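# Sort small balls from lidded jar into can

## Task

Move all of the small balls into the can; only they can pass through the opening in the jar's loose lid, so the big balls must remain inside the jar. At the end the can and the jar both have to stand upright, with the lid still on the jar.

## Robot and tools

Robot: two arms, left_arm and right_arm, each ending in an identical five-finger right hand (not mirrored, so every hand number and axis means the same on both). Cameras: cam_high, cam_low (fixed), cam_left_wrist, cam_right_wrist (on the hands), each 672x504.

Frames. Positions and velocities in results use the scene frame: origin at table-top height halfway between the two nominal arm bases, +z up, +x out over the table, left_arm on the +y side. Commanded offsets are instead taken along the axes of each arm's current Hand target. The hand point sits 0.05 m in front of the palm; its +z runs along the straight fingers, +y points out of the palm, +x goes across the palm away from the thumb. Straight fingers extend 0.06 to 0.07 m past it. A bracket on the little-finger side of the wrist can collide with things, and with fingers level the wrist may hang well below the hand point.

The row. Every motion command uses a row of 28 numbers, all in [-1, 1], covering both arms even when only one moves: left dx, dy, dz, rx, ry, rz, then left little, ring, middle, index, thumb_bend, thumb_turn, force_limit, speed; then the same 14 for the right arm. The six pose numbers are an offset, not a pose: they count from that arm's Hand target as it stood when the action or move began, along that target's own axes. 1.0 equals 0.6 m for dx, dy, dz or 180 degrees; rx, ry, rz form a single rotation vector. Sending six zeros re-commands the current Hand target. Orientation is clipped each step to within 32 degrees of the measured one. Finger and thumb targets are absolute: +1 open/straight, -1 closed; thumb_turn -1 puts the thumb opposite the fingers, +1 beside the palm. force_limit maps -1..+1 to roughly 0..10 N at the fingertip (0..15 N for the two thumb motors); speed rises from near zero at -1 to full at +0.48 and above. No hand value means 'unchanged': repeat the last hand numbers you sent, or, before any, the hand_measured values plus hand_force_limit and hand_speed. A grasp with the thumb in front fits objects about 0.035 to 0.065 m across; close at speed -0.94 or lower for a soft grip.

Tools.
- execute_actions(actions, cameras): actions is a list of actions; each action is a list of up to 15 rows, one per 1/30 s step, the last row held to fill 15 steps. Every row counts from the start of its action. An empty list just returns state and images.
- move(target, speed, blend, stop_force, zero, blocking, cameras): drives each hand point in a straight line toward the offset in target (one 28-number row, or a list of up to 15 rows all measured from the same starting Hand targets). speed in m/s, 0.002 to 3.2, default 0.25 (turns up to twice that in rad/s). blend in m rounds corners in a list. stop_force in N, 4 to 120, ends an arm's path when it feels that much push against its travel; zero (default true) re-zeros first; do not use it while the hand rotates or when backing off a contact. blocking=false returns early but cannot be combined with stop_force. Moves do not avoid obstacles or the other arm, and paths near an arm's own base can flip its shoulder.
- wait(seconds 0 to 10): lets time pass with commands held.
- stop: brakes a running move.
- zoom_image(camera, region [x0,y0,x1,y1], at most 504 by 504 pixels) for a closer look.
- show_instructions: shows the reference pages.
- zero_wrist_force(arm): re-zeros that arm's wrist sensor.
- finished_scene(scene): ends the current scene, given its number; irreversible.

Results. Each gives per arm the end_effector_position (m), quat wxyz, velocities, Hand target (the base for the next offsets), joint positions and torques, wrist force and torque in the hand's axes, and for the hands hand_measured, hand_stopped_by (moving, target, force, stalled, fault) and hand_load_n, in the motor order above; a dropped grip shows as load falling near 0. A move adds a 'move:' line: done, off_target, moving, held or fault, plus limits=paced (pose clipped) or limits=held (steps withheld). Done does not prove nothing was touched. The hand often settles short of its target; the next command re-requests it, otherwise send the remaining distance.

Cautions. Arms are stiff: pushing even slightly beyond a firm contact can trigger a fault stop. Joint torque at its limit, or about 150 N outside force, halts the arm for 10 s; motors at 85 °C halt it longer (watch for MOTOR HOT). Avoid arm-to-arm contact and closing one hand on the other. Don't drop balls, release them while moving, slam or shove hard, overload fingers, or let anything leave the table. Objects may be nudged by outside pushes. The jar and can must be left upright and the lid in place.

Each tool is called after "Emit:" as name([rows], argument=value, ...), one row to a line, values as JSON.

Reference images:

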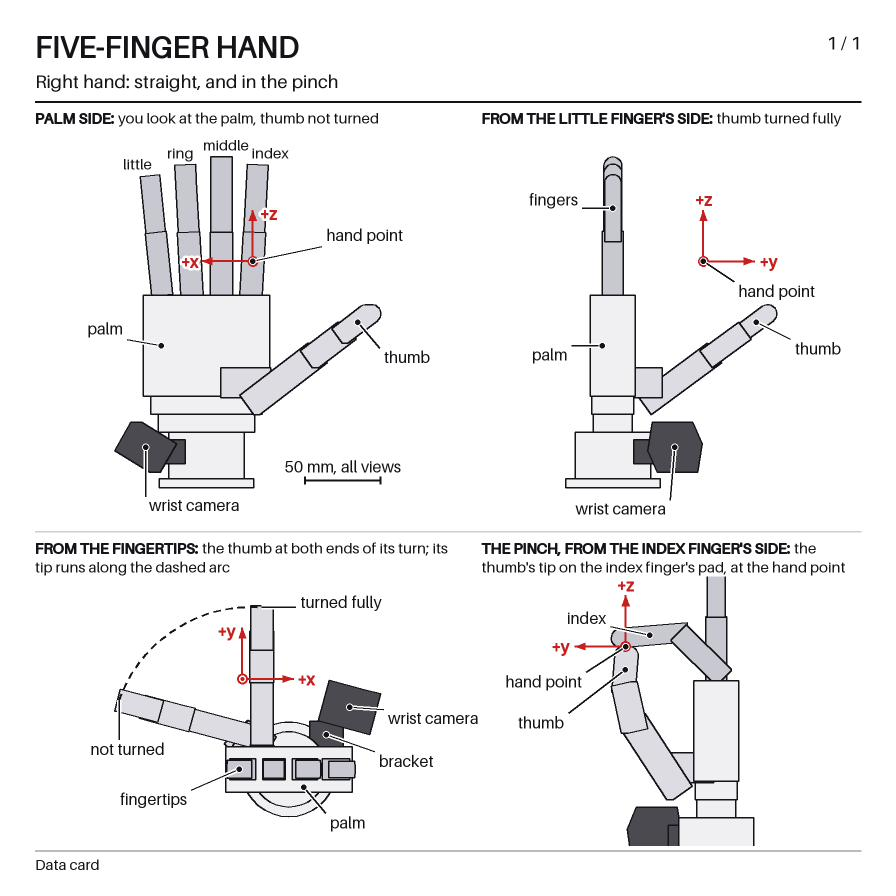

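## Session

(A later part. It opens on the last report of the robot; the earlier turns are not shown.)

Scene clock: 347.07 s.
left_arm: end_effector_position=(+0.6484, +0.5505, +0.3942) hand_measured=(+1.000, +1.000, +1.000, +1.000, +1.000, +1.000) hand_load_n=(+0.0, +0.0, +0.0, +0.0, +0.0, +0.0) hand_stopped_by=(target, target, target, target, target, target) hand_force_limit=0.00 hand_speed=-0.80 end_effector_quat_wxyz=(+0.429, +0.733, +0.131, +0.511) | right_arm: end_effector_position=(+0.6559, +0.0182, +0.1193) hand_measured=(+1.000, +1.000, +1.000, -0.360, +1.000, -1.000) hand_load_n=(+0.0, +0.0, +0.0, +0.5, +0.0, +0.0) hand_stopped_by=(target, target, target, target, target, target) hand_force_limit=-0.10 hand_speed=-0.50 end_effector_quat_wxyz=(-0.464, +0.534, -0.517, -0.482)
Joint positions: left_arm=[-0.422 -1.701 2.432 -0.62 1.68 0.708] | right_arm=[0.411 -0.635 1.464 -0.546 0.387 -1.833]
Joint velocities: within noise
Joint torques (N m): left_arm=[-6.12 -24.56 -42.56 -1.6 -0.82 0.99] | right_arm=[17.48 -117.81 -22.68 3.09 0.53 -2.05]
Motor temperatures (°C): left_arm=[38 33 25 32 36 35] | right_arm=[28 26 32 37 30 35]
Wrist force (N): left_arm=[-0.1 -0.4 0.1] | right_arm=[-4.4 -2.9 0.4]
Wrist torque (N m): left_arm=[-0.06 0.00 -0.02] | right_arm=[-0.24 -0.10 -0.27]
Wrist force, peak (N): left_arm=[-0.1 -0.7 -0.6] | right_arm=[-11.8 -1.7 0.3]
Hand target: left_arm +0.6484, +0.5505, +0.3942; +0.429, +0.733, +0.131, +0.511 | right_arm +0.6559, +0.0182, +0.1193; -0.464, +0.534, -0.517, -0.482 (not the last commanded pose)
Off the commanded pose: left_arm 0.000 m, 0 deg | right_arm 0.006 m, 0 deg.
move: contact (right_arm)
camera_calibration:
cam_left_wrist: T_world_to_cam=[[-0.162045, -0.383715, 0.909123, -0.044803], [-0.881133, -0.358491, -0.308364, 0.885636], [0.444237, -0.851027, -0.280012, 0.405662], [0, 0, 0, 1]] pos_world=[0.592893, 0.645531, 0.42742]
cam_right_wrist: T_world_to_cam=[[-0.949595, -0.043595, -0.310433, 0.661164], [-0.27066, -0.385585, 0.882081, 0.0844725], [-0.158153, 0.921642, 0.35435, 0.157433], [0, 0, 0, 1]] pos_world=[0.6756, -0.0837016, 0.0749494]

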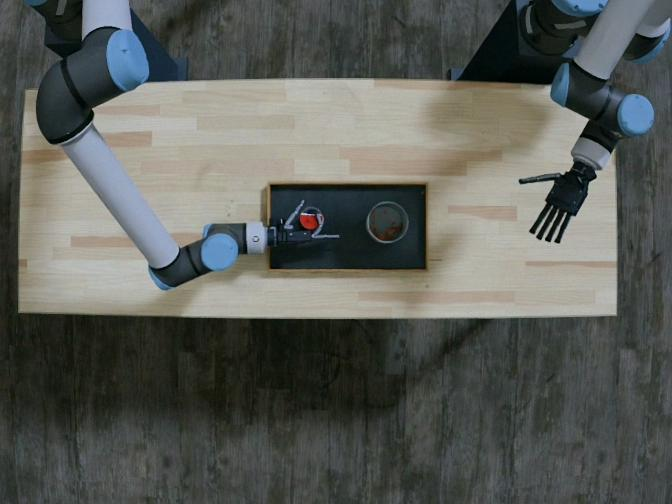

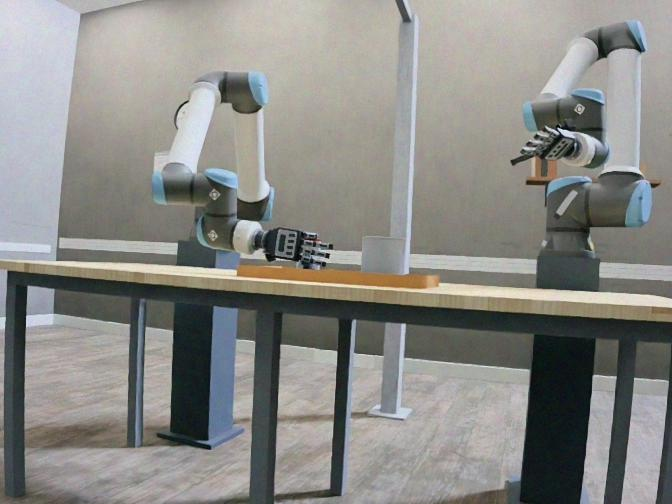

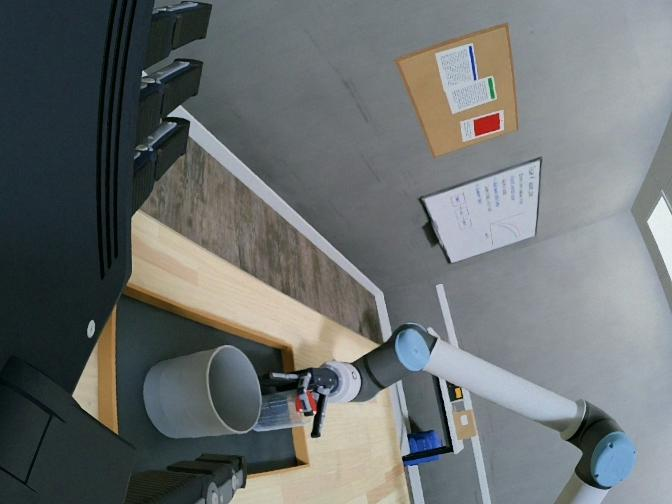

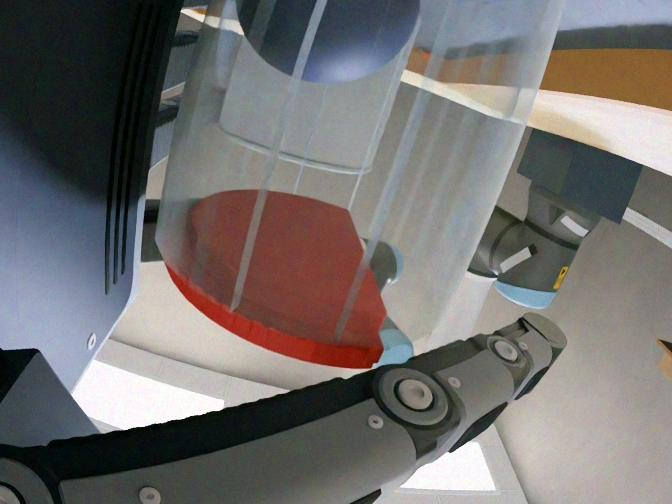

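Emit:
execute_actions([
  [[0,0,0,0,0,0,1,1,1,1,1,1,0,-0.8,0,0,0,0,0,0,-1,-1,-1,-0.36,-1,-1,-0.4,-0.7]],
  [[0,0,0,0,0,0,1,1,1,1,1,1,0,-0.8,0,0,0,0,0,0,-1,-1,-1,-0.36,-1,-1,-0.4,-0.7]],
  [[0,0,0,0,0,0,1,1,1,1,1,1,0,-0.8,0,0,0,0,0,0,-1,-1,-1,-0.36,-1,-1,-0.4,-0.7]],
  [[0,0,0,0,0,0,1,1,1,1,1,1,0,-0.8,0,0,0,0,0,0,-1,-1,-1,-0.36,-1,-1,-0.4,-0.7]],
  [[0,0,0,0,0,0,1,1,1,1,1,1,0,-0.8,0,0,0,0,0,0,-1,-1,-1,-0.36,-1,-1,-0.4,-0.7]],
  [[0,0,0,0,0,0,1,1,1,1,1,1,0,-0.8,0,0,0,0,0,0,-1,-1,-1,-0.36,-1,-1,-0.4,-0.7]],
])

Emit:
zoom_image(camera="cam_high", region=[260, 170, 440, 290])

Emit:
zoom_image(camera="cam_left_wrist", region=[140, 320, 380, 500])

Scene clock: 350.77 s.
left_arm: end_effector_position=(+0.6484, +0.5505, +0.3942) hand_measured=(+1.000, +1.000, +1.000, +1.000, +1.000, +1.000) hand_load_n=(+0.0, +0.0, +0.0, +0.0, +0.0, +0.0) hand_stopped_by=(target, target, target, target, target, target) hand_force_limit=0.00 hand_speed=-0.80 end_effector_quat_wxyz=(+0.429, +0.733, +0.131, +0.511) | right_arm: end_effector_position=(+0.6559, +0.0182, +0.1193) hand_measured=(+0.256, +0.228, +0.174, -0.360, +0.636, -1.000) hand_load_n=(+3.5, +2.0, +7.0, -1.5, +13.0, +3.5) hand_stopped_by=(force, force, force, target, force, target) hand_force_limit=-0.40 hand_speed=-0.70 end_effector_quat_wxyz=(-0.464, +0.534, -0.517, -0.482)
Joint positions: left_arm=[-0.422 -1.701 2.432 -0.62 1.68 0.708] | right_arm=[0.411 -0.635 1.464 -0.546 0.387 -1.833]
Joint velocities: within noise
Joint torques (N m): left_arm=[-7.63 -27.59 -41.77 -1.59 -0.5 0.62] | right_arm=[21.4 -100.29 -26.68 1.44 0.51 -1.51]
Motor temperatures (°C): left_arm=[38 33 25 32 36 35] | right_arm=[28 26 32 37 30 35]
Wrist force (N): left_arm=[0.1 -0.2 -0.2] | right_arm=[-6.5 -4.2 1.5]
Wrist torque (N m): left_arm=[-0.01 -0.02 0.00] | right_arm=[-0.20 -0.39 -0.52]
Wrist force, peak (N): left_arm=[-1.0 -0.2 -0.4] | right_arm=[-7.1 -4.4 1.2]
Hand target: left_arm +0.6484, +0.5505, +0.3942; +0.429, +0.733, +0.131, +0.511 | right_arm +0.6559, +0.0182, +0.1193; -0.464, +0.534, -0.517, -0.482
Off the commanded pose: left_arm 0.000 m, 0 deg | right_arm 0.000 m, 0 deg.
Step readings (end_effector_position of left_arm | right_arm):
0: (+0.6484, +0.5505, +0.3942) | (+0.6559, +0.0182, +0.1193)
1: (+0.6484, +0.5505, +0.3942) | (+0.6559, +0.0182, +0.1193)
2: (+0.6484, +0.5505, +0.3942) | (+0.6559, +0.0182, +0.1193)
4: (+0.6484, +0.5505, +0.3942) | (+0.6559, +0.0182, +0.1193)
8: (+0.6484, +0.5505, +0.3942) | (+0.6559, +0.0182, +0.1193)
15: (+0.6484, +0.5505, +0.3942) | (+0.6559, +0.0182, +0.1193)
16: (+0.6484, +0.5505, +0.3942) | (+0.6559, +0.0182, +0.1193)
17: (+0.6484, +0.5505, +0.3942) | (+0.6559, +0.0182, +0.1193)
19: (+0.6484, +0.5505, +0.3942) | (+0.6559, +0.0182, +0.1193)
23: (+0.6484, +0.5505, +0.3942) | (+0.6559, +0.0182, +0.1193)
30: (+0.6484, +0.5505, +0.3942) | (+0.6559, +0.0182, +0.1193)
31: (+0.6484, +0.5505, +0.3942) | (+0.6559, +0.0182, +0.1193)
32: (+0.6484, +0.5505, +0.3942) | (+0.6559, +0.0182, +0.1193)
34: (+0.6484, +0.5505, +0.3942) | (+0.6559, +0.0182, +0.1193)
38: (+0.6484, +0.5505, +0.3942) | (+0.6559, +0.0182, +0.1193)
45: (+0.6484, +0.5505, +0.3942) | (+0.6559, +0.0182, +0.1193)
46: (+0.6484, +0.5505, +0.3942) | (+0.6559, +0.0182, +0.1193)
47: (+0.6484, +0.5505, +0.3942) | (+0.6559, +0.0182, +0.1193)
49: (+0.6484, +0.5505, +0.3942) | (+0.6559, +0.0182, +0.1193)
53: (+0.6484, +0.5505, +0.3942) | (+0.6559, +0.0182, +0.1193)
60: (+0.6484, +0.5505, +0.3942) | (+0.6559, +0.0182, +0.1193)
61: (+0.6484, +0.5505, +0.3942) | (+0.6559, +0.0182, +0.1193)
62: (+0.6484, +0.5505, +0.3942) | (+0.6559, +0.0182, +0.1193)
64: (+0.6484, +0.5505, +0.3942) | (+0.6559, +0.0182, +0.1193)
68: (+0.6484, +0.5505, +0.3942) | (+0.6559, +0.0182, +0.1193)
75: (+0.6484, +0.5505, +0.3942) | (+0.6559, +0.0182, +0.1193)
76: (+0.6484, +0.5505, +0.3942) | (+0.6559, +0.0182, +0.1193)
77: (+0.6484, +0.5505, +0.3942) | (+0.6559, +0.0182, +0.1193)
79: (+0.6484, +0.5505, +0.3942) | (+0.6559, +0.0182, +0.1193)
83: (+0.6484, +0.5505, +0.3942) | (+0.6559, +0.0182, +0.1193)
90: (+0.6484, +0.5505, +0.3942) | (+0.6559, +0.0182, +0.1193)
camera_calibration:
cam_left_wrist: T_world_to_cam=[[-0.162045, -0.383715, 0.909123, -0.044803], [-0.881133, -0.358491, -0.308364, 0.885636], [0.444237, -0.851027, -0.280012, 0.405662], [0, 0, 0, 1]] pos_world=[0.592893, 0.645531, 0.42742]
cam_right_wrist: T_world_to_cam=[[-0.949587, -0.0435832, -0.31046, 0.661162], [-0.270689, -0.385586, 0.882072, 0.0844924], [-0.158152, 0.921642, 0.35435, 0.157432], [0, 0, 0, 1]] pos_world=[0.6756, -0.0837016, 0.0749494]

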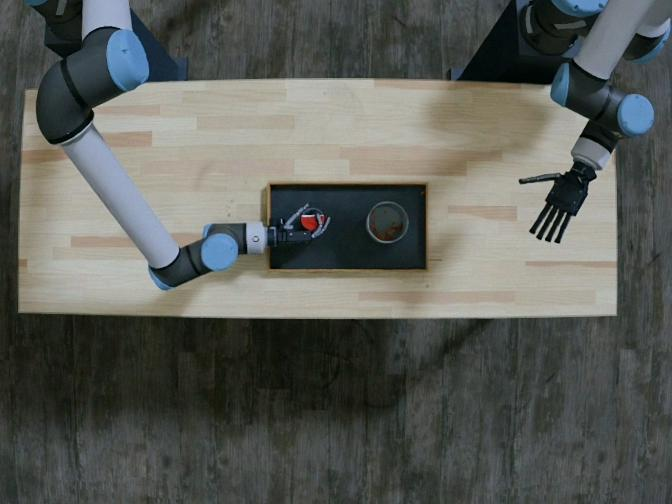

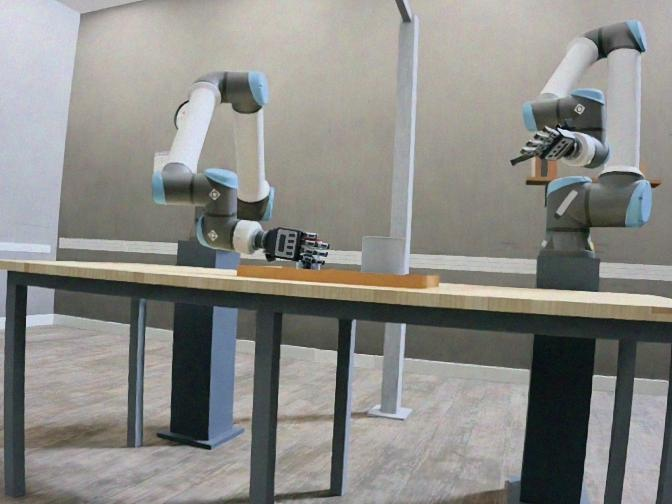

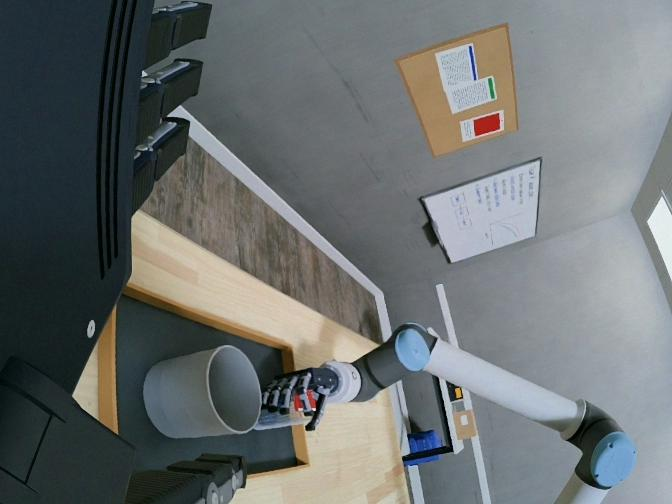

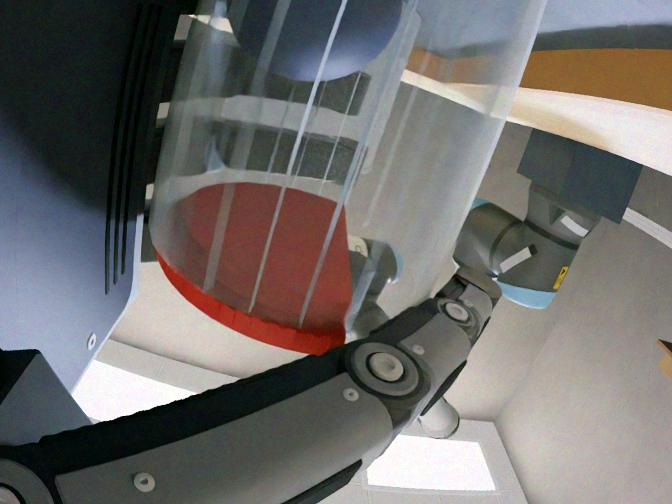

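Scaled by 2.800.

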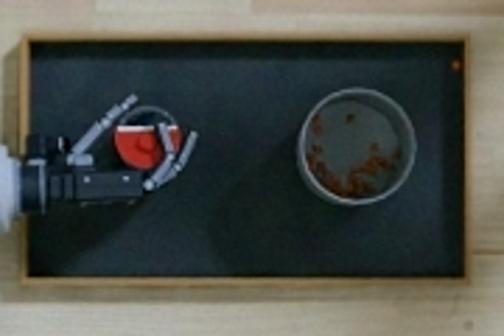

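Scaled by 2.100 from the camera's 672x504 image, which has a finer 960x720 frame.

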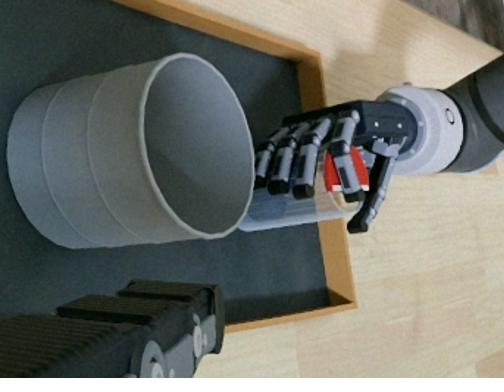

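Emit:
execute_actions([
  [[0,0,0,0,0,0,1,1,1,1,1,1,0,-0.8,0,0,0,0,0,0,-0.95,-0.95,-0.95,-0.36,-0.95,-1,0.5,-0.85]],
  [[0,0,0,0,0,0,1,1,1,1,1,1,0,-0.8,0,0,0,0,0,0,-0.95,-0.95,-0.95,-0.36,-0.95,-1,0.5,-0.85]],
  [[0,0,0,0,0,0,1,1,1,1,1,1,0,-0.8,0,0,0,0,0,0,-0.95,-0.95,-0.95,-0.36,-0.95,-1,0.5,-0.85]],
], cameras=[])

Emit:
move(target=[0,0,0,0,0,0,1,1,1,1,1,1,0,-0.8,-0.1658,0,-0.0174,0,0,0,-0.95,-0.95,-0.95,-0.36,-0.95,-1,0.5,-0.85], speed=0.1)

Emit:
zoom_image(camera="cam_high", region=[260, 170, 440, 290])

Emit:
zoom_image(camera="cam_left_wrist", region=[140, 300, 380, 480])

Emit:
zoom_image(camera="cam_low", region=[230, 180, 350, 280])

Scene clock: 353.13 s.
left_arm: end_effector_position=(+0.6484, +0.5505, +0.3942) hand_measured=(+1.000, +1.000, +1.000, +1.000, +1.000, +1.000) hand_load_n=(+0.0, +0.0, +0.0, +0.0, +0.0, +0.0) hand_stopped_by=(target, target, target, target, target, target) hand_force_limit=0.00 hand_speed=-0.80 end_effector_quat_wxyz=(+0.429, +0.733, +0.131, +0.511) | right_arm: end_effector_position=(+0.6559, +0.0182, +0.1193) hand_measured=(+0.204, +0.190, +0.164, -0.360, +0.636, -1.000) hand_load_n=(+11.0, +7.0, +3.5, -2.5, +18.5, +12.0) hand_stopped_by=(force, force, force, target, force, target) hand_force_limit=0.50 hand_speed=-0.85 end_effector_quat_wxyz=(-0.464, +0.534, -0.517, -0.482)
Joint positions: left_arm=[-0.422 -1.701 2.432 -0.62 1.68 0.708] | right_arm=[0.411 -0.635 1.464 -0.546 0.387 -1.833]
Joint velocities: within noise
Joint torques (N m): left_arm=[-8.16 -28.84 -41.73 -0.86 -0.72 0.67] | right_arm=[18.28 -79.94 -30.31 -0.28 0.43 -1.97]
Motor temperatures (°C): left_arm=[38 33 25 32 36 35] | right_arm=[28 26 32 37 30 35]
Wrist force (N): left_arm=[-0.7 -0.5 -0.2] | right_arm=[-8.7 -3.9 1.6]
Wrist torque (N m): left_arm=[-0.03 0.09 -0.06] | right_arm=[-0.21 -0.44 -0.54]
Wrist force, peak (N): left_arm=[-0.9 -0.2 -0.2] | right_arm=[-9.2 -3.4 1.6]
Hand target: left_arm +0.6484, +0.5505, +0.3942; +0.429, +0.733, +0.131, +0.511 | right_arm +0.6559, +0.0182, +0.1193; -0.464, +0.534, -0.517, -0.482
Off the commanded pose: left_arm 0.000 m, 0 deg | right_arm 0.000 m, 0 deg.
Step readings (end_effector_position of left_arm | right_arm):
0: (+0.6484, +0.5505, +0.3942) | (+0.6559, +0.0182, +0.1193)
1: (+0.6484, +0.5505, +0.3942) | (+0.6559, +0.0182, +0.1193)
2: (+0.6484, +0.5505, +0.3942) | (+0.6559, +0.0182, +0.1193)
4: (+0.6484, +0.5505, +0.3942) | (+0.6559, +0.0182, +0.1193)
8: (+0.6484, +0.5505, +0.3942) | (+0.6559, +0.0182, +0.1193)
15: (+0.6484, +0.5505, +0.3942) | (+0.6559, +0.0182, +0.1193)
16: (+0.6484, +0.5505, +0.3942) | (+0.6559, +0.0182, +0.1193)
17: (+0.6484, +0.5505, +0.3942) | (+0.6559, +0.0182, +0.1193)
19: (+0.6484, +0.5505, +0.3942) | (+0.6559, +0.0182, +0.1193)
23: (+0.6484, +0.5505, +0.3942) | (+0.6559, +0.0182, +0.1193)
30: (+0.6484, +0.5505, +0.3942) | (+0.6559, +0.0182, +0.1193)
31: (+0.6484, +0.5505, +0.3942) | (+0.6559, +0.0182, +0.1193)
32: (+0.6484, +0.5505, +0.3942) | (+0.6559, +0.0182, +0.1193)
34: (+0.6484, +0.5505, +0.3942) | (+0.6559, +0.0182, +0.1193)
38: (+0.6484, +0.5505, +0.3942) | (+0.6559, +0.0182, +0.1193)
45: (+0.6484, +0.5505, +0.3942) | (+0.6559, +0.0182, +0.1193)
No camera images: "cameras" was empty.

Scene clock: 354.70 s.
left_arm: end_effector_position=(+0.6484, +0.5505, +0.3942) hand_measured=(+1.000, +1.000, +1.000, +1.000, +1.000, +1.000) hand_load_n=(+0.0, +0.0, +0.0, +0.0, +0.0, +0.0) hand_stopped_by=(target, target, target, target, target, target) hand_force_limit=0.00 hand_speed=-0.80 end_effector_quat_wxyz=(+0.429, +0.733, +0.131, +0.511) | right_arm: end_effector_position=(+0.6561, +0.0184, +0.2191) hand_measured=(+0.204, +0.190, +0.164, -0.360, +0.636, -1.000) hand_load_n=(+2.5, +3.5, +5.0, +0.0, +12.5, +7.0) hand_stopped_by=(force, force, force, target, force, target) hand_force_limit=0.50 hand_speed=-0.85 end_effector_quat_wxyz=(-0.464, +0.534, -0.517, -0.482)
Joint positions: left_arm=[-0.422 -1.701 2.432 -0.62 1.68 0.708] | right_arm=[0.411 -0.749 1.466 -0.433 0.387 -1.832]
Joint velocities: within noise
Joint torques (N m): left_arm=[-8.48 -28.96 -41.72 -1.31 -0.86 0.73] | right_arm=[-0.46 -122.31 -41.92 3.75 -0.79 -3.52]
Motor temperatures (°C): left_arm=[38 33 25 32 36 35] | right_arm=[28 26 32 37 30 35]
Wrist force (N): left_arm=[0.2 -0.1 -0.2] | right_arm=[0.8 -2.5 0.5]
Wrist torque (N m): left_arm=[0.01 -0.05 0.01] | right_arm=[-0.14 -0.11 -0.23]
Wrist force, peak (N): left_arm=[-0.4 -0.7 -0.4] | right_arm=[-9.2 -3.2 1.5]
Hand target: left_arm +0.6484, +0.5505, +0.3942; +0.429, +0.733, +0.131, +0.511 | right_arm +0.6561, +0.0183, +0.2194; -0.464, +0.534, -0.517, -0.482
Off the commanded pose: left_arm 0.000 m, 0 deg | right_arm 0.000 m, 0 deg.
move: done
camera_calibration:
cam_left_wrist: T_world_to_cam=[[-0.162045, -0.383715, 0.909123, -0.044803], [-0.881133, -0.358491, -0.308364, 0.885636], [0.444237, -0.851027, -0.280012, 0.405662], [0, 0, 0, 1]] pos_world=[0.592893, 0.645531, 0.42742]
cam_right_wrist: T_world_to_cam=[[-0.949571, -0.0436688, -0.310498, 0.692337], [-0.270689, -0.385611, 0.882061, -0.00336833], [-0.15825, 0.921627, 0.354344, 0.121889], [0, 0, 0, 1]] pos_world=[0.6758, -0.0834014, 0.17475]

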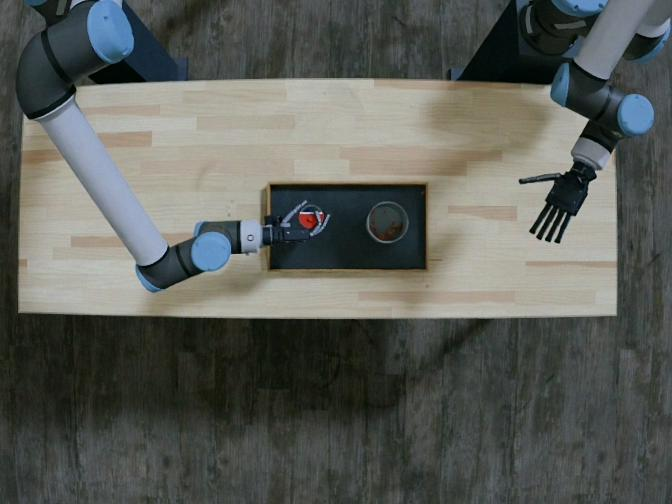

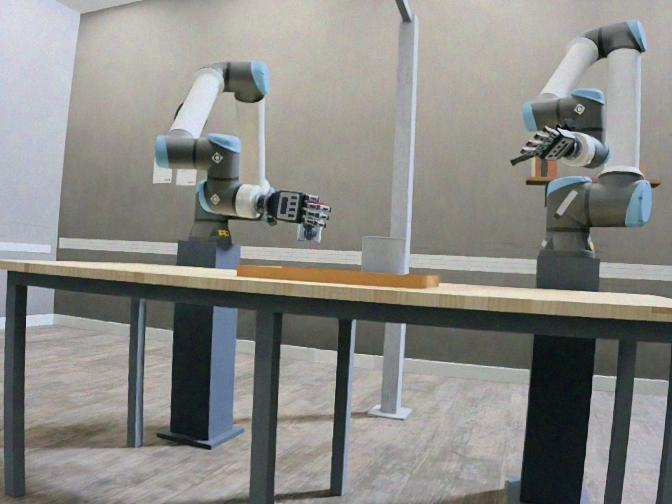

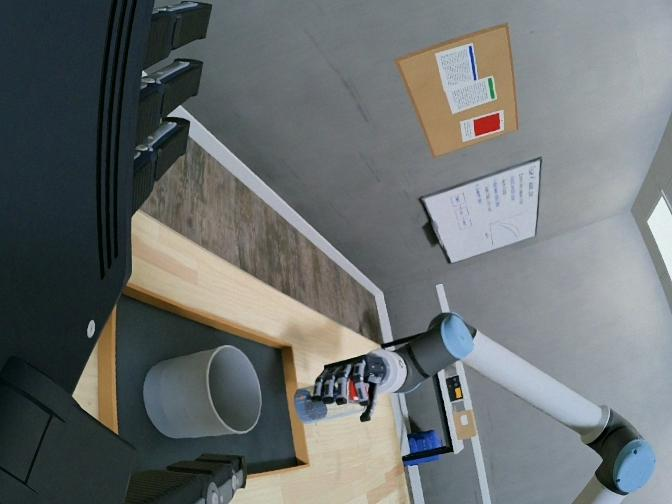

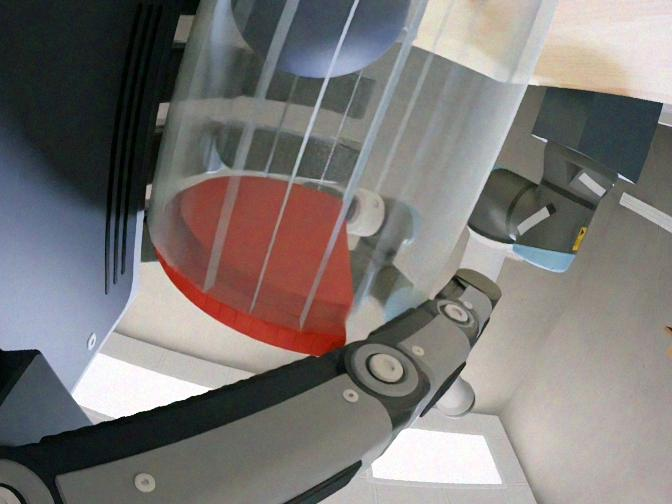

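Scaled by 2.800.

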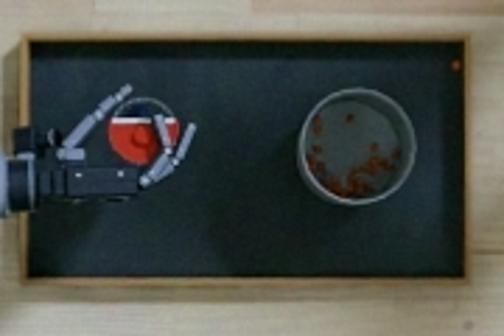

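Scaled by 2.100 from the camera's 672x504 image, which has a finer 960x720 frame.

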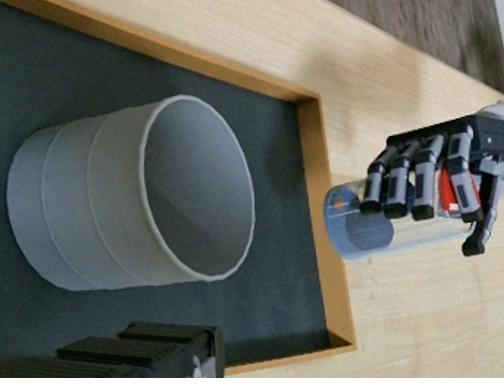

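Scaled by 4.200.

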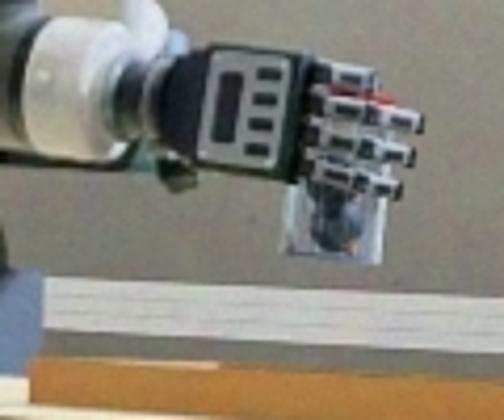

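Emit:
move(target=[0,0,0,0,0,0,1,1,1,1,1,1,0,-0.8,-0.1707,-0.0625,0.3383,0,0,0,-0.95,-0.95,-0.95,-0.36,-0.95,-1,0.5,-0.85], speed=0.15)

Emit:
zoom_image(camera="cam_high", region=[260, 170, 440, 290])

Emit:
zoom_image(camera="cam_left_wrist", region=[80, 200, 420, 480])

Scene clock: 358.03 s.
left_arm: end_effector_position=(+0.6484, +0.5505, +0.3942) hand_measured=(+1.000, +1.000, +1.000, +1.000, +1.000, +1.000) hand_load_n=(+0.0, +0.0, +0.0, +0.0, +0.5, +0.0) hand_stopped_by=(target, target, target, target, target, target) hand_force_limit=0.00 hand_speed=-0.80 end_effector_quat_wxyz=(+0.429, +0.733, +0.131, +0.511) | right_arm: end_effector_position=(+0.6864, +0.2321, +0.2996) hand_measured=(+0.204, +0.190, +0.164, -0.360, +0.636, -1.000) hand_load_n=(+2.0, +3.5, +5.0, +0.0, +12.5, +7.0) hand_stopped_by=(force, force, force, target, force, target) hand_force_limit=0.50 hand_speed=-0.85 end_effector_quat_wxyz=(-0.464, +0.534, -0.517, -0.482)
Joint positions: left_arm=[-0.422 -1.701 2.432 -0.62 1.68 0.708] | right_arm=[0.598 -0.601 1 -0.202 0.568 -1.736]
Joint velocities: within noise
Joint torques (N m): left_arm=[-8.06 -24.11 -41.15 -1.01 -0.62 0.87] | right_arm=[22.27 -96.94 -49.46 2.37 1.24 -2.82]
Motor temperatures (°C): left_arm=[38 33 25 32 36 35] | right_arm=[28 26 32 37 30 35]
Wrist force (N): left_arm=[-0.2 -0.2 0.1] | right_arm=[0.9 -3.1 0.7]
Wrist torque (N m): left_arm=[-0.02 0.00 -0.02] | right_arm=[-0.27 -0.11 -0.32]
Wrist force, peak (N): left_arm=[-0.5 -0.8 -0.2] | right_arm=[1.0 -3.5 0.7]
Hand target: left_arm +0.6484, +0.5505, +0.3942; +0.429, +0.733, +0.131, +0.511 | right_arm +0.6864, +0.2322, +0.2997; -0.464, +0.534, -0.517, -0.482
Off the commanded pose: left_arm 0.000 m, 0 deg | right_arm 0.000 m, 0 deg.
move: done
camera_calibration:
cam_left_wrist: T_world_to_cam=[[-0.162045, -0.383715, 0.909123, -0.044803], [-0.881133, -0.358491, -0.308364, 0.885636], [0.444237, -0.851027, -0.280012, 0.405662], [0, 0, 0, 1]] pos_world=[0.592893, 0.645531, 0.42742]
cam_right_wrist: T_world_to_cam=[[-0.949565, -0.0435156, -0.310536, 0.755418], [-0.27077, -0.385671, 0.88201, 0.0162714], [-0.158146, 0.921609, 0.354437, -0.0987948], [0, 0, 0, 1]] pos_world=[0.7061, 0.130198, 0.25525]

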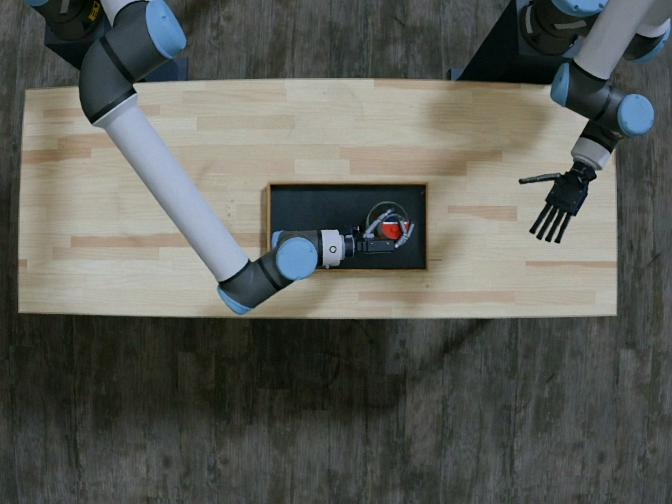

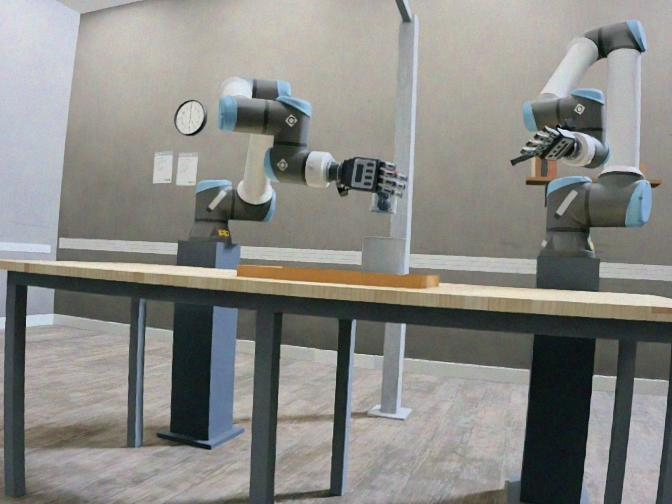

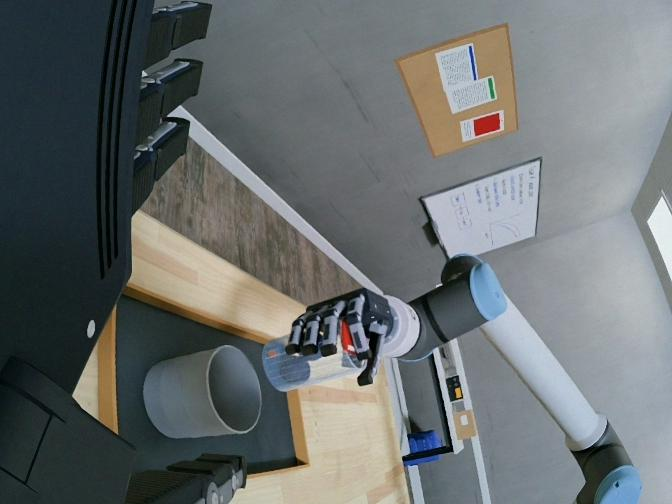

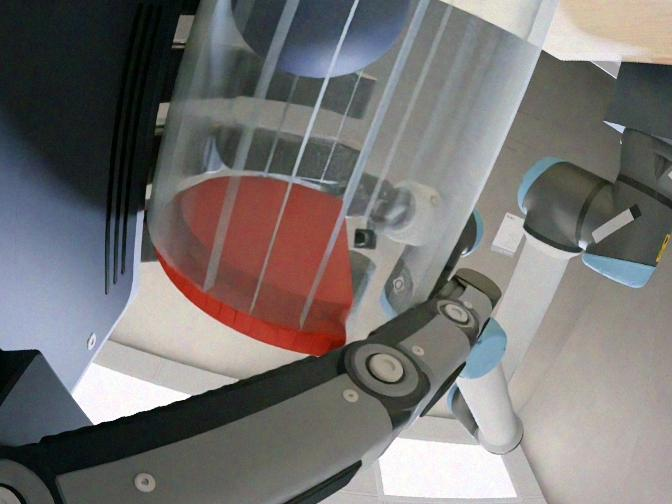

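Scaled by 2.800.

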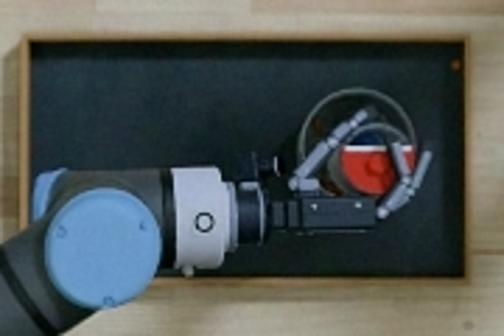

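Scaled by 1.482 from the camera's 672x504 image, which has a finer 960x720 frame.

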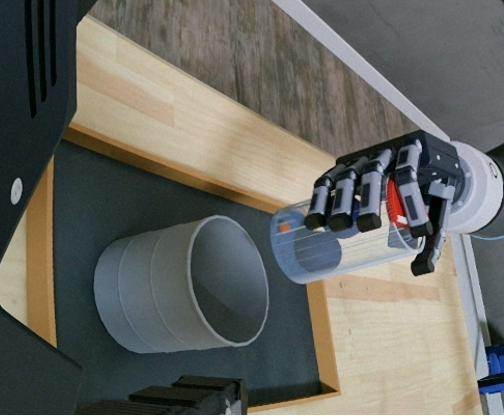

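Emit:
move([
  [0,0,0,0,0,0,1,1,1,1,1,1,0,-0.8,0.0575,0,0.006,0.0348,0,-0.3315,-0.95,-0.95,-0.95,-0.36,-0.95,-1,0.5,-0.85],
  [0,0,0,0,0,0,1,1,1,1,1,1,0,-0.8,0.1404,0,0.0148,0.0581,0,-0.5525,-0.95,-0.95,-0.95,-0.36,-0.95,-1,0.5,-0.85],
], speed=0.2)

Emit:
zoom_image(camera="cam_high", region=[260, 170, 440, 290])

Emit:
zoom_image(camera="cam_left_wrist", region=[80, 200, 420, 480])

Emit:
zoom_image(camera="cam_low", region=[320, 150, 480, 290])

Scene clock: 363.97 s.
left_arm: end_effector_position=(+0.6484, +0.5505, +0.3942) hand_measured=(+1.000, +1.000, +1.000, +1.000, +1.000, +1.000) hand_load_n=(+0.0, +0.0, +0.0, +0.0, +0.0, +0.0) hand_stopped_by=(target, target, target, target, target, target) hand_force_limit=0.00 hand_speed=-0.80 end_effector_quat_wxyz=(+0.429, +0.733, +0.131, +0.511) | right_arm: end_effector_position=(+0.6862, +0.2321, +0.2150) hand_measured=(+0.204, +0.190, +0.164, -0.360, +0.636, -1.000) hand_load_n=(+2.0, +2.5, +4.5, +0.0, +12.5, +8.5) hand_stopped_by=(force, force, force, target, force, target) hand_force_limit=0.50 hand_speed=-0.85 end_effector_quat_wxyz=(+0.708, -0.700, -0.036, -0.085)
Joint positions: left_arm=[-0.422 -1.701 2.432 -0.62 1.68 0.708] | right_arm=[0.635 -0.709 1.25 -0.567 0.701 -3.293]
Joint velocities: within noise
Joint torques (N m): left_arm=[-6.45 -26.29 -41.4 -0.88 -0.94 1.16] | right_arm=[22.62 -127.94 -32.52 -5.63 2.01 -2.53]
Motor temperatures (°C): left_arm=[38 33 25 32 36 35] | right_arm=[28 26 32 37 30 35]
Wrist force (N): left_arm=[-0.5 -0.3 -0.2] | right_arm=[0.5 -1.1 0.9]
Wrist torque (N m): left_arm=[-0.02 0.05 -0.04] | right_arm=[-0.01 -0.15 -0.55]
Wrist force, peak (N): left_arm=[-0.3 -1.0 0.4] | right_arm=[1.7 -3.1 0.7]
Hand target: left_arm +0.6484, +0.5505, +0.3942; +0.429, +0.733, +0.131, +0.511 | right_arm +0.6862, +0.2321, +0.2150; +0.708, -0.700, -0.036, -0.085
Off the commanded pose: left_arm 0.000 m, 0 deg | right_arm 0.000 m, 0 deg.
move: done
camera_calibration:
cam_left_wrist: T_world_to_cam=[[-0.162045, -0.383715, 0.909123, -0.044803], [-0.881133, -0.358491, -0.308364, 0.885636], [0.444237, -0.851027, -0.280012, 0.405662], [0, 0, 0, 1]] pos_world=[0.592893, 0.645531, 0.42742]
cam_right_wrist: T_world_to_cam=[[0.470557, 0.00510698, -0.882355, -0.133899], [-0.805568, -0.405557, -0.431954, 0.745037], [-0.360052, 0.914055, -0.186724, 0.187736], [0, 0, 0, 1]] pos_world=[0.73078, 0.131238, 0.23873]

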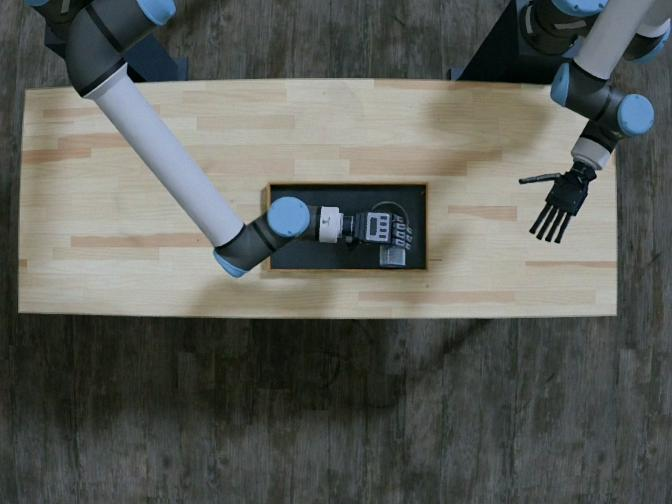

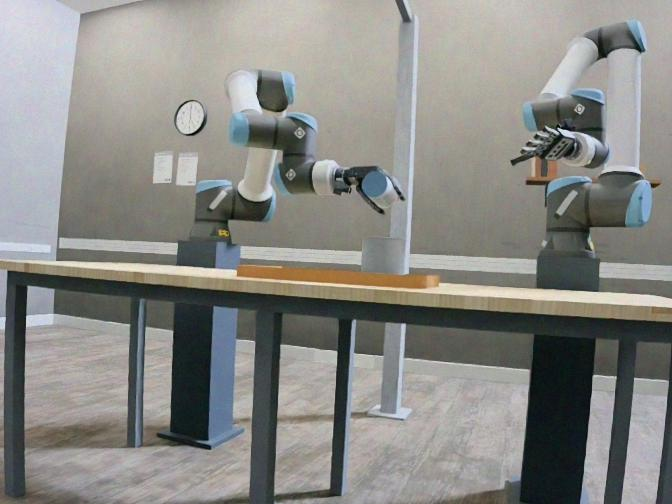

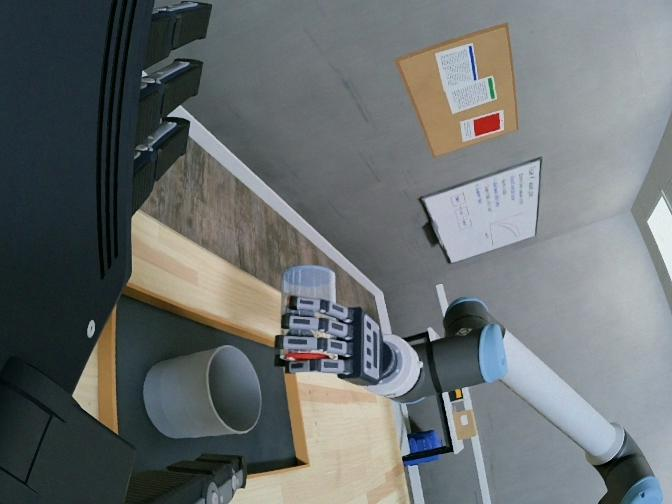

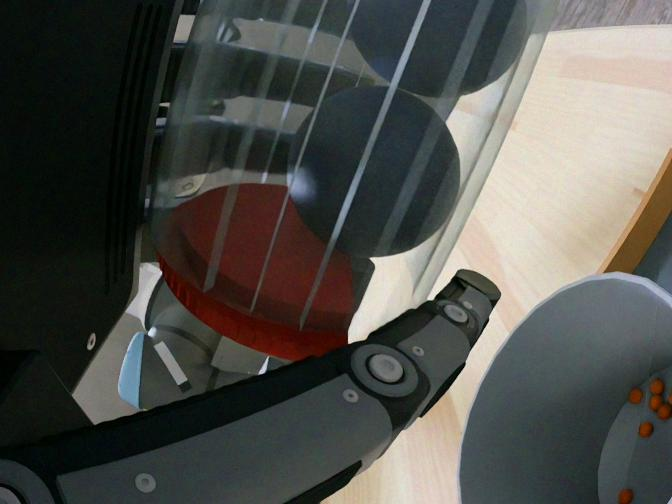

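Scaled by 2.800.

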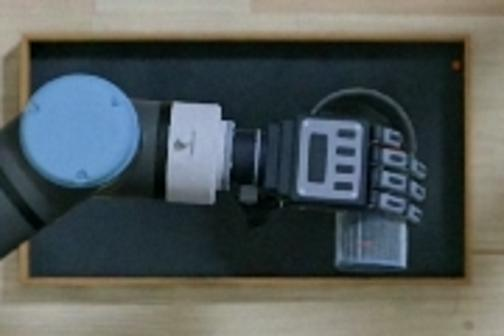

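Scaled by 1.482 from the camera's 672x504 image, which has a finer 960x720 frame.

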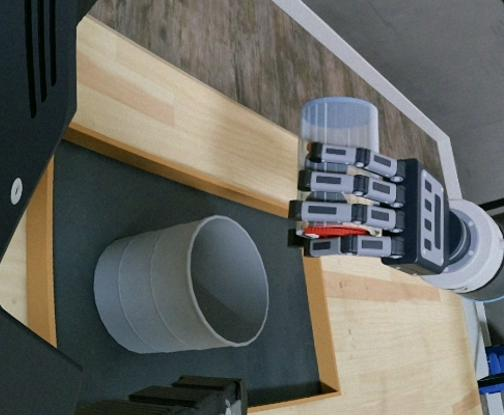

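Scaled by 3.150.

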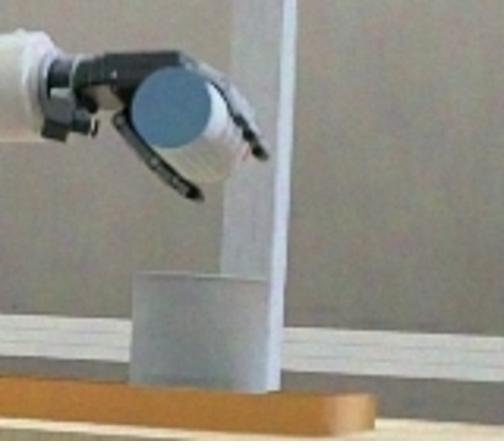

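Emit:
move(target=[0,0,0,0,0,0,1,1,1,1,1,1,0,-0.8,-0.0029,0.0164,-0.0003,0.029,0,-0.2763,-0.95,-0.95,-0.95,-0.36,-0.95,-1,0.5,-0.85], speed=0.25)

Emit:
zoom_image(camera="cam_left_wrist", region=[80, 200, 420, 480])

Emit:
zoom_image(camera="cam_low", region=[320, 150, 480, 290])

Scene clock: 367.40 s.
left_arm: end_effector_position=(+0.6484, +0.5505, +0.3942) hand_measured=(+1.000, +1.000, +1.000, +1.000, +1.000, +1.000) hand_load_n=(+0.5, +0.0, +0.0, +0.0, +0.0, +0.0) hand_stopped_by=(target, target, target, target, target, target) hand_force_limit=0.00 hand_speed=-0.80 end_effector_quat_wxyz=(+0.429, +0.733, +0.131, +0.511) | right_arm: end_effector_position=(+0.6862, +0.2321, +0.2050) hand_measured=(+0.204, +0.190, +0.164, -0.360, +0.636, -1.000) hand_load_n=(+1.5, +2.5, +4.5, +0.0, +12.0, +8.5) hand_stopped_by=(force, force, force, target, force, target) hand_force_limit=0.50 hand_speed=-0.85 end_effector_quat_wxyz=(+0.637, -0.588, -0.331, -0.373)
Joint positions: left_arm=[-0.422 -1.701 2.432 -0.62 1.68 0.708] | right_arm=[0.662 -0.735 1.382 -0.789 0.682 -4.073]
Joint velocities: within noise
Joint torques (N m): left_arm=[-7.9 -28.11 -41.69 -0.72 -0.49 0.98] | right_arm=[23.28 -88.16 -31.3 -5.48 -1.94 -3.2]
Motor temperatures (°C): left_arm=[38 33 25 32 36 35] | right_arm=[28 26 32 37 30 35]
Wrist force (N): left_arm=[-0.2 -0.4 0.1] | right_arm=[0.0 -1.6 1.8]
Wrist torque (N m): left_arm=[-0.05 0.01 -0.04] | right_arm=[-0.16 -0.15 -0.57]
Wrist force, peak (N): left_arm=[-0.4 -1.0 0.3] | right_arm=[-0.2 -1.8 1.9]
Hand target: left_arm +0.6484, +0.5505, +0.3942; +0.429, +0.733, +0.131, +0.511 | right_arm +0.6862, +0.2321, +0.2050; +0.637, -0.588, -0.331, -0.373
Off the commanded pose: left_arm 0.000 m, 0 deg | right_arm 0.000 m, 0 deg.
move: done
camera_calibration:
cam_left_wrist: T_world_to_cam=[[-0.162045, -0.383715, 0.909123, -0.044803], [-0.881133, -0.358491, -0.308364, 0.885636], [0.444237, -0.851027, -0.280012, 0.405662], [0, 0, 0, 1]] pos_world=[0.592893, 0.645531, 0.42742]
cam_right_wrist: T_world_to_cam=[[0.978145, 0.0233785, -0.206607, -0.633813], [-0.181968, -0.384515, -0.905006, 0.404873], [-0.100601, 0.922823, -0.371857, 0.0437583], [0, 0, 0, 1]] pos_world=[0.698037, 0.130116, 0.251734]

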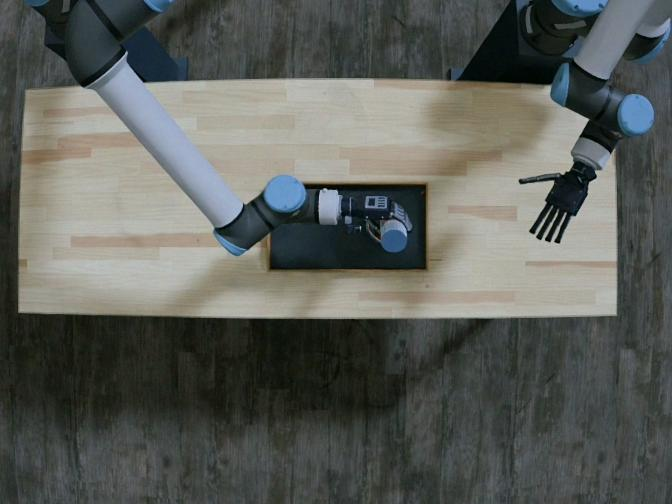

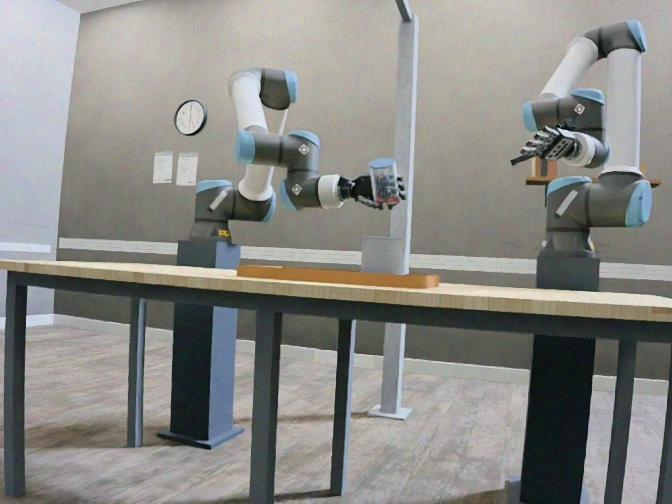

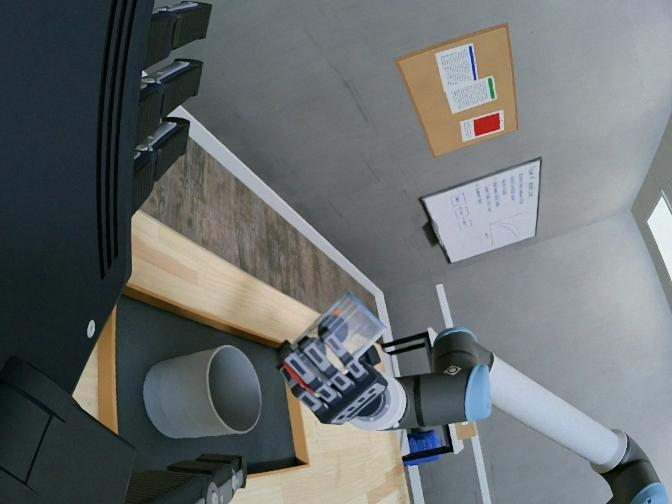

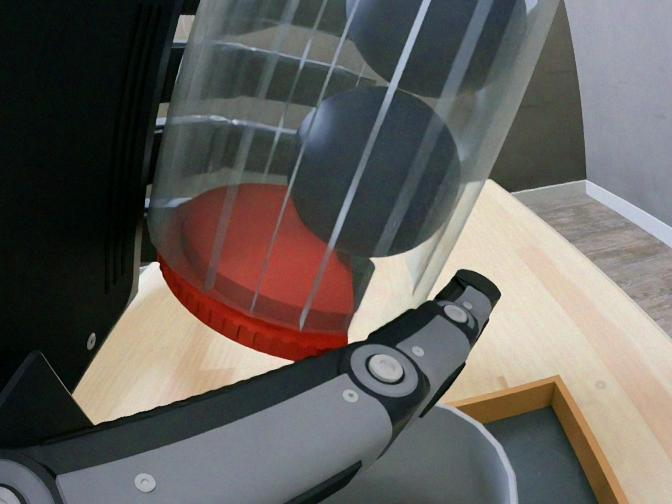

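Scaled by 1.482 from the camera's 672x504 image, which has a finer 960x720 frame.

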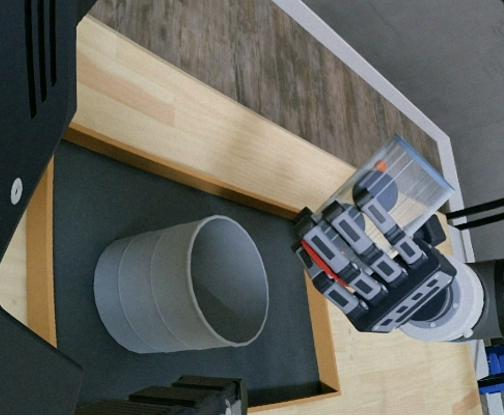

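Scaled by 3.150.

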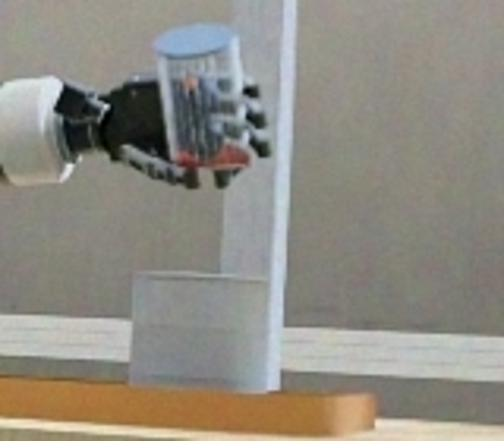

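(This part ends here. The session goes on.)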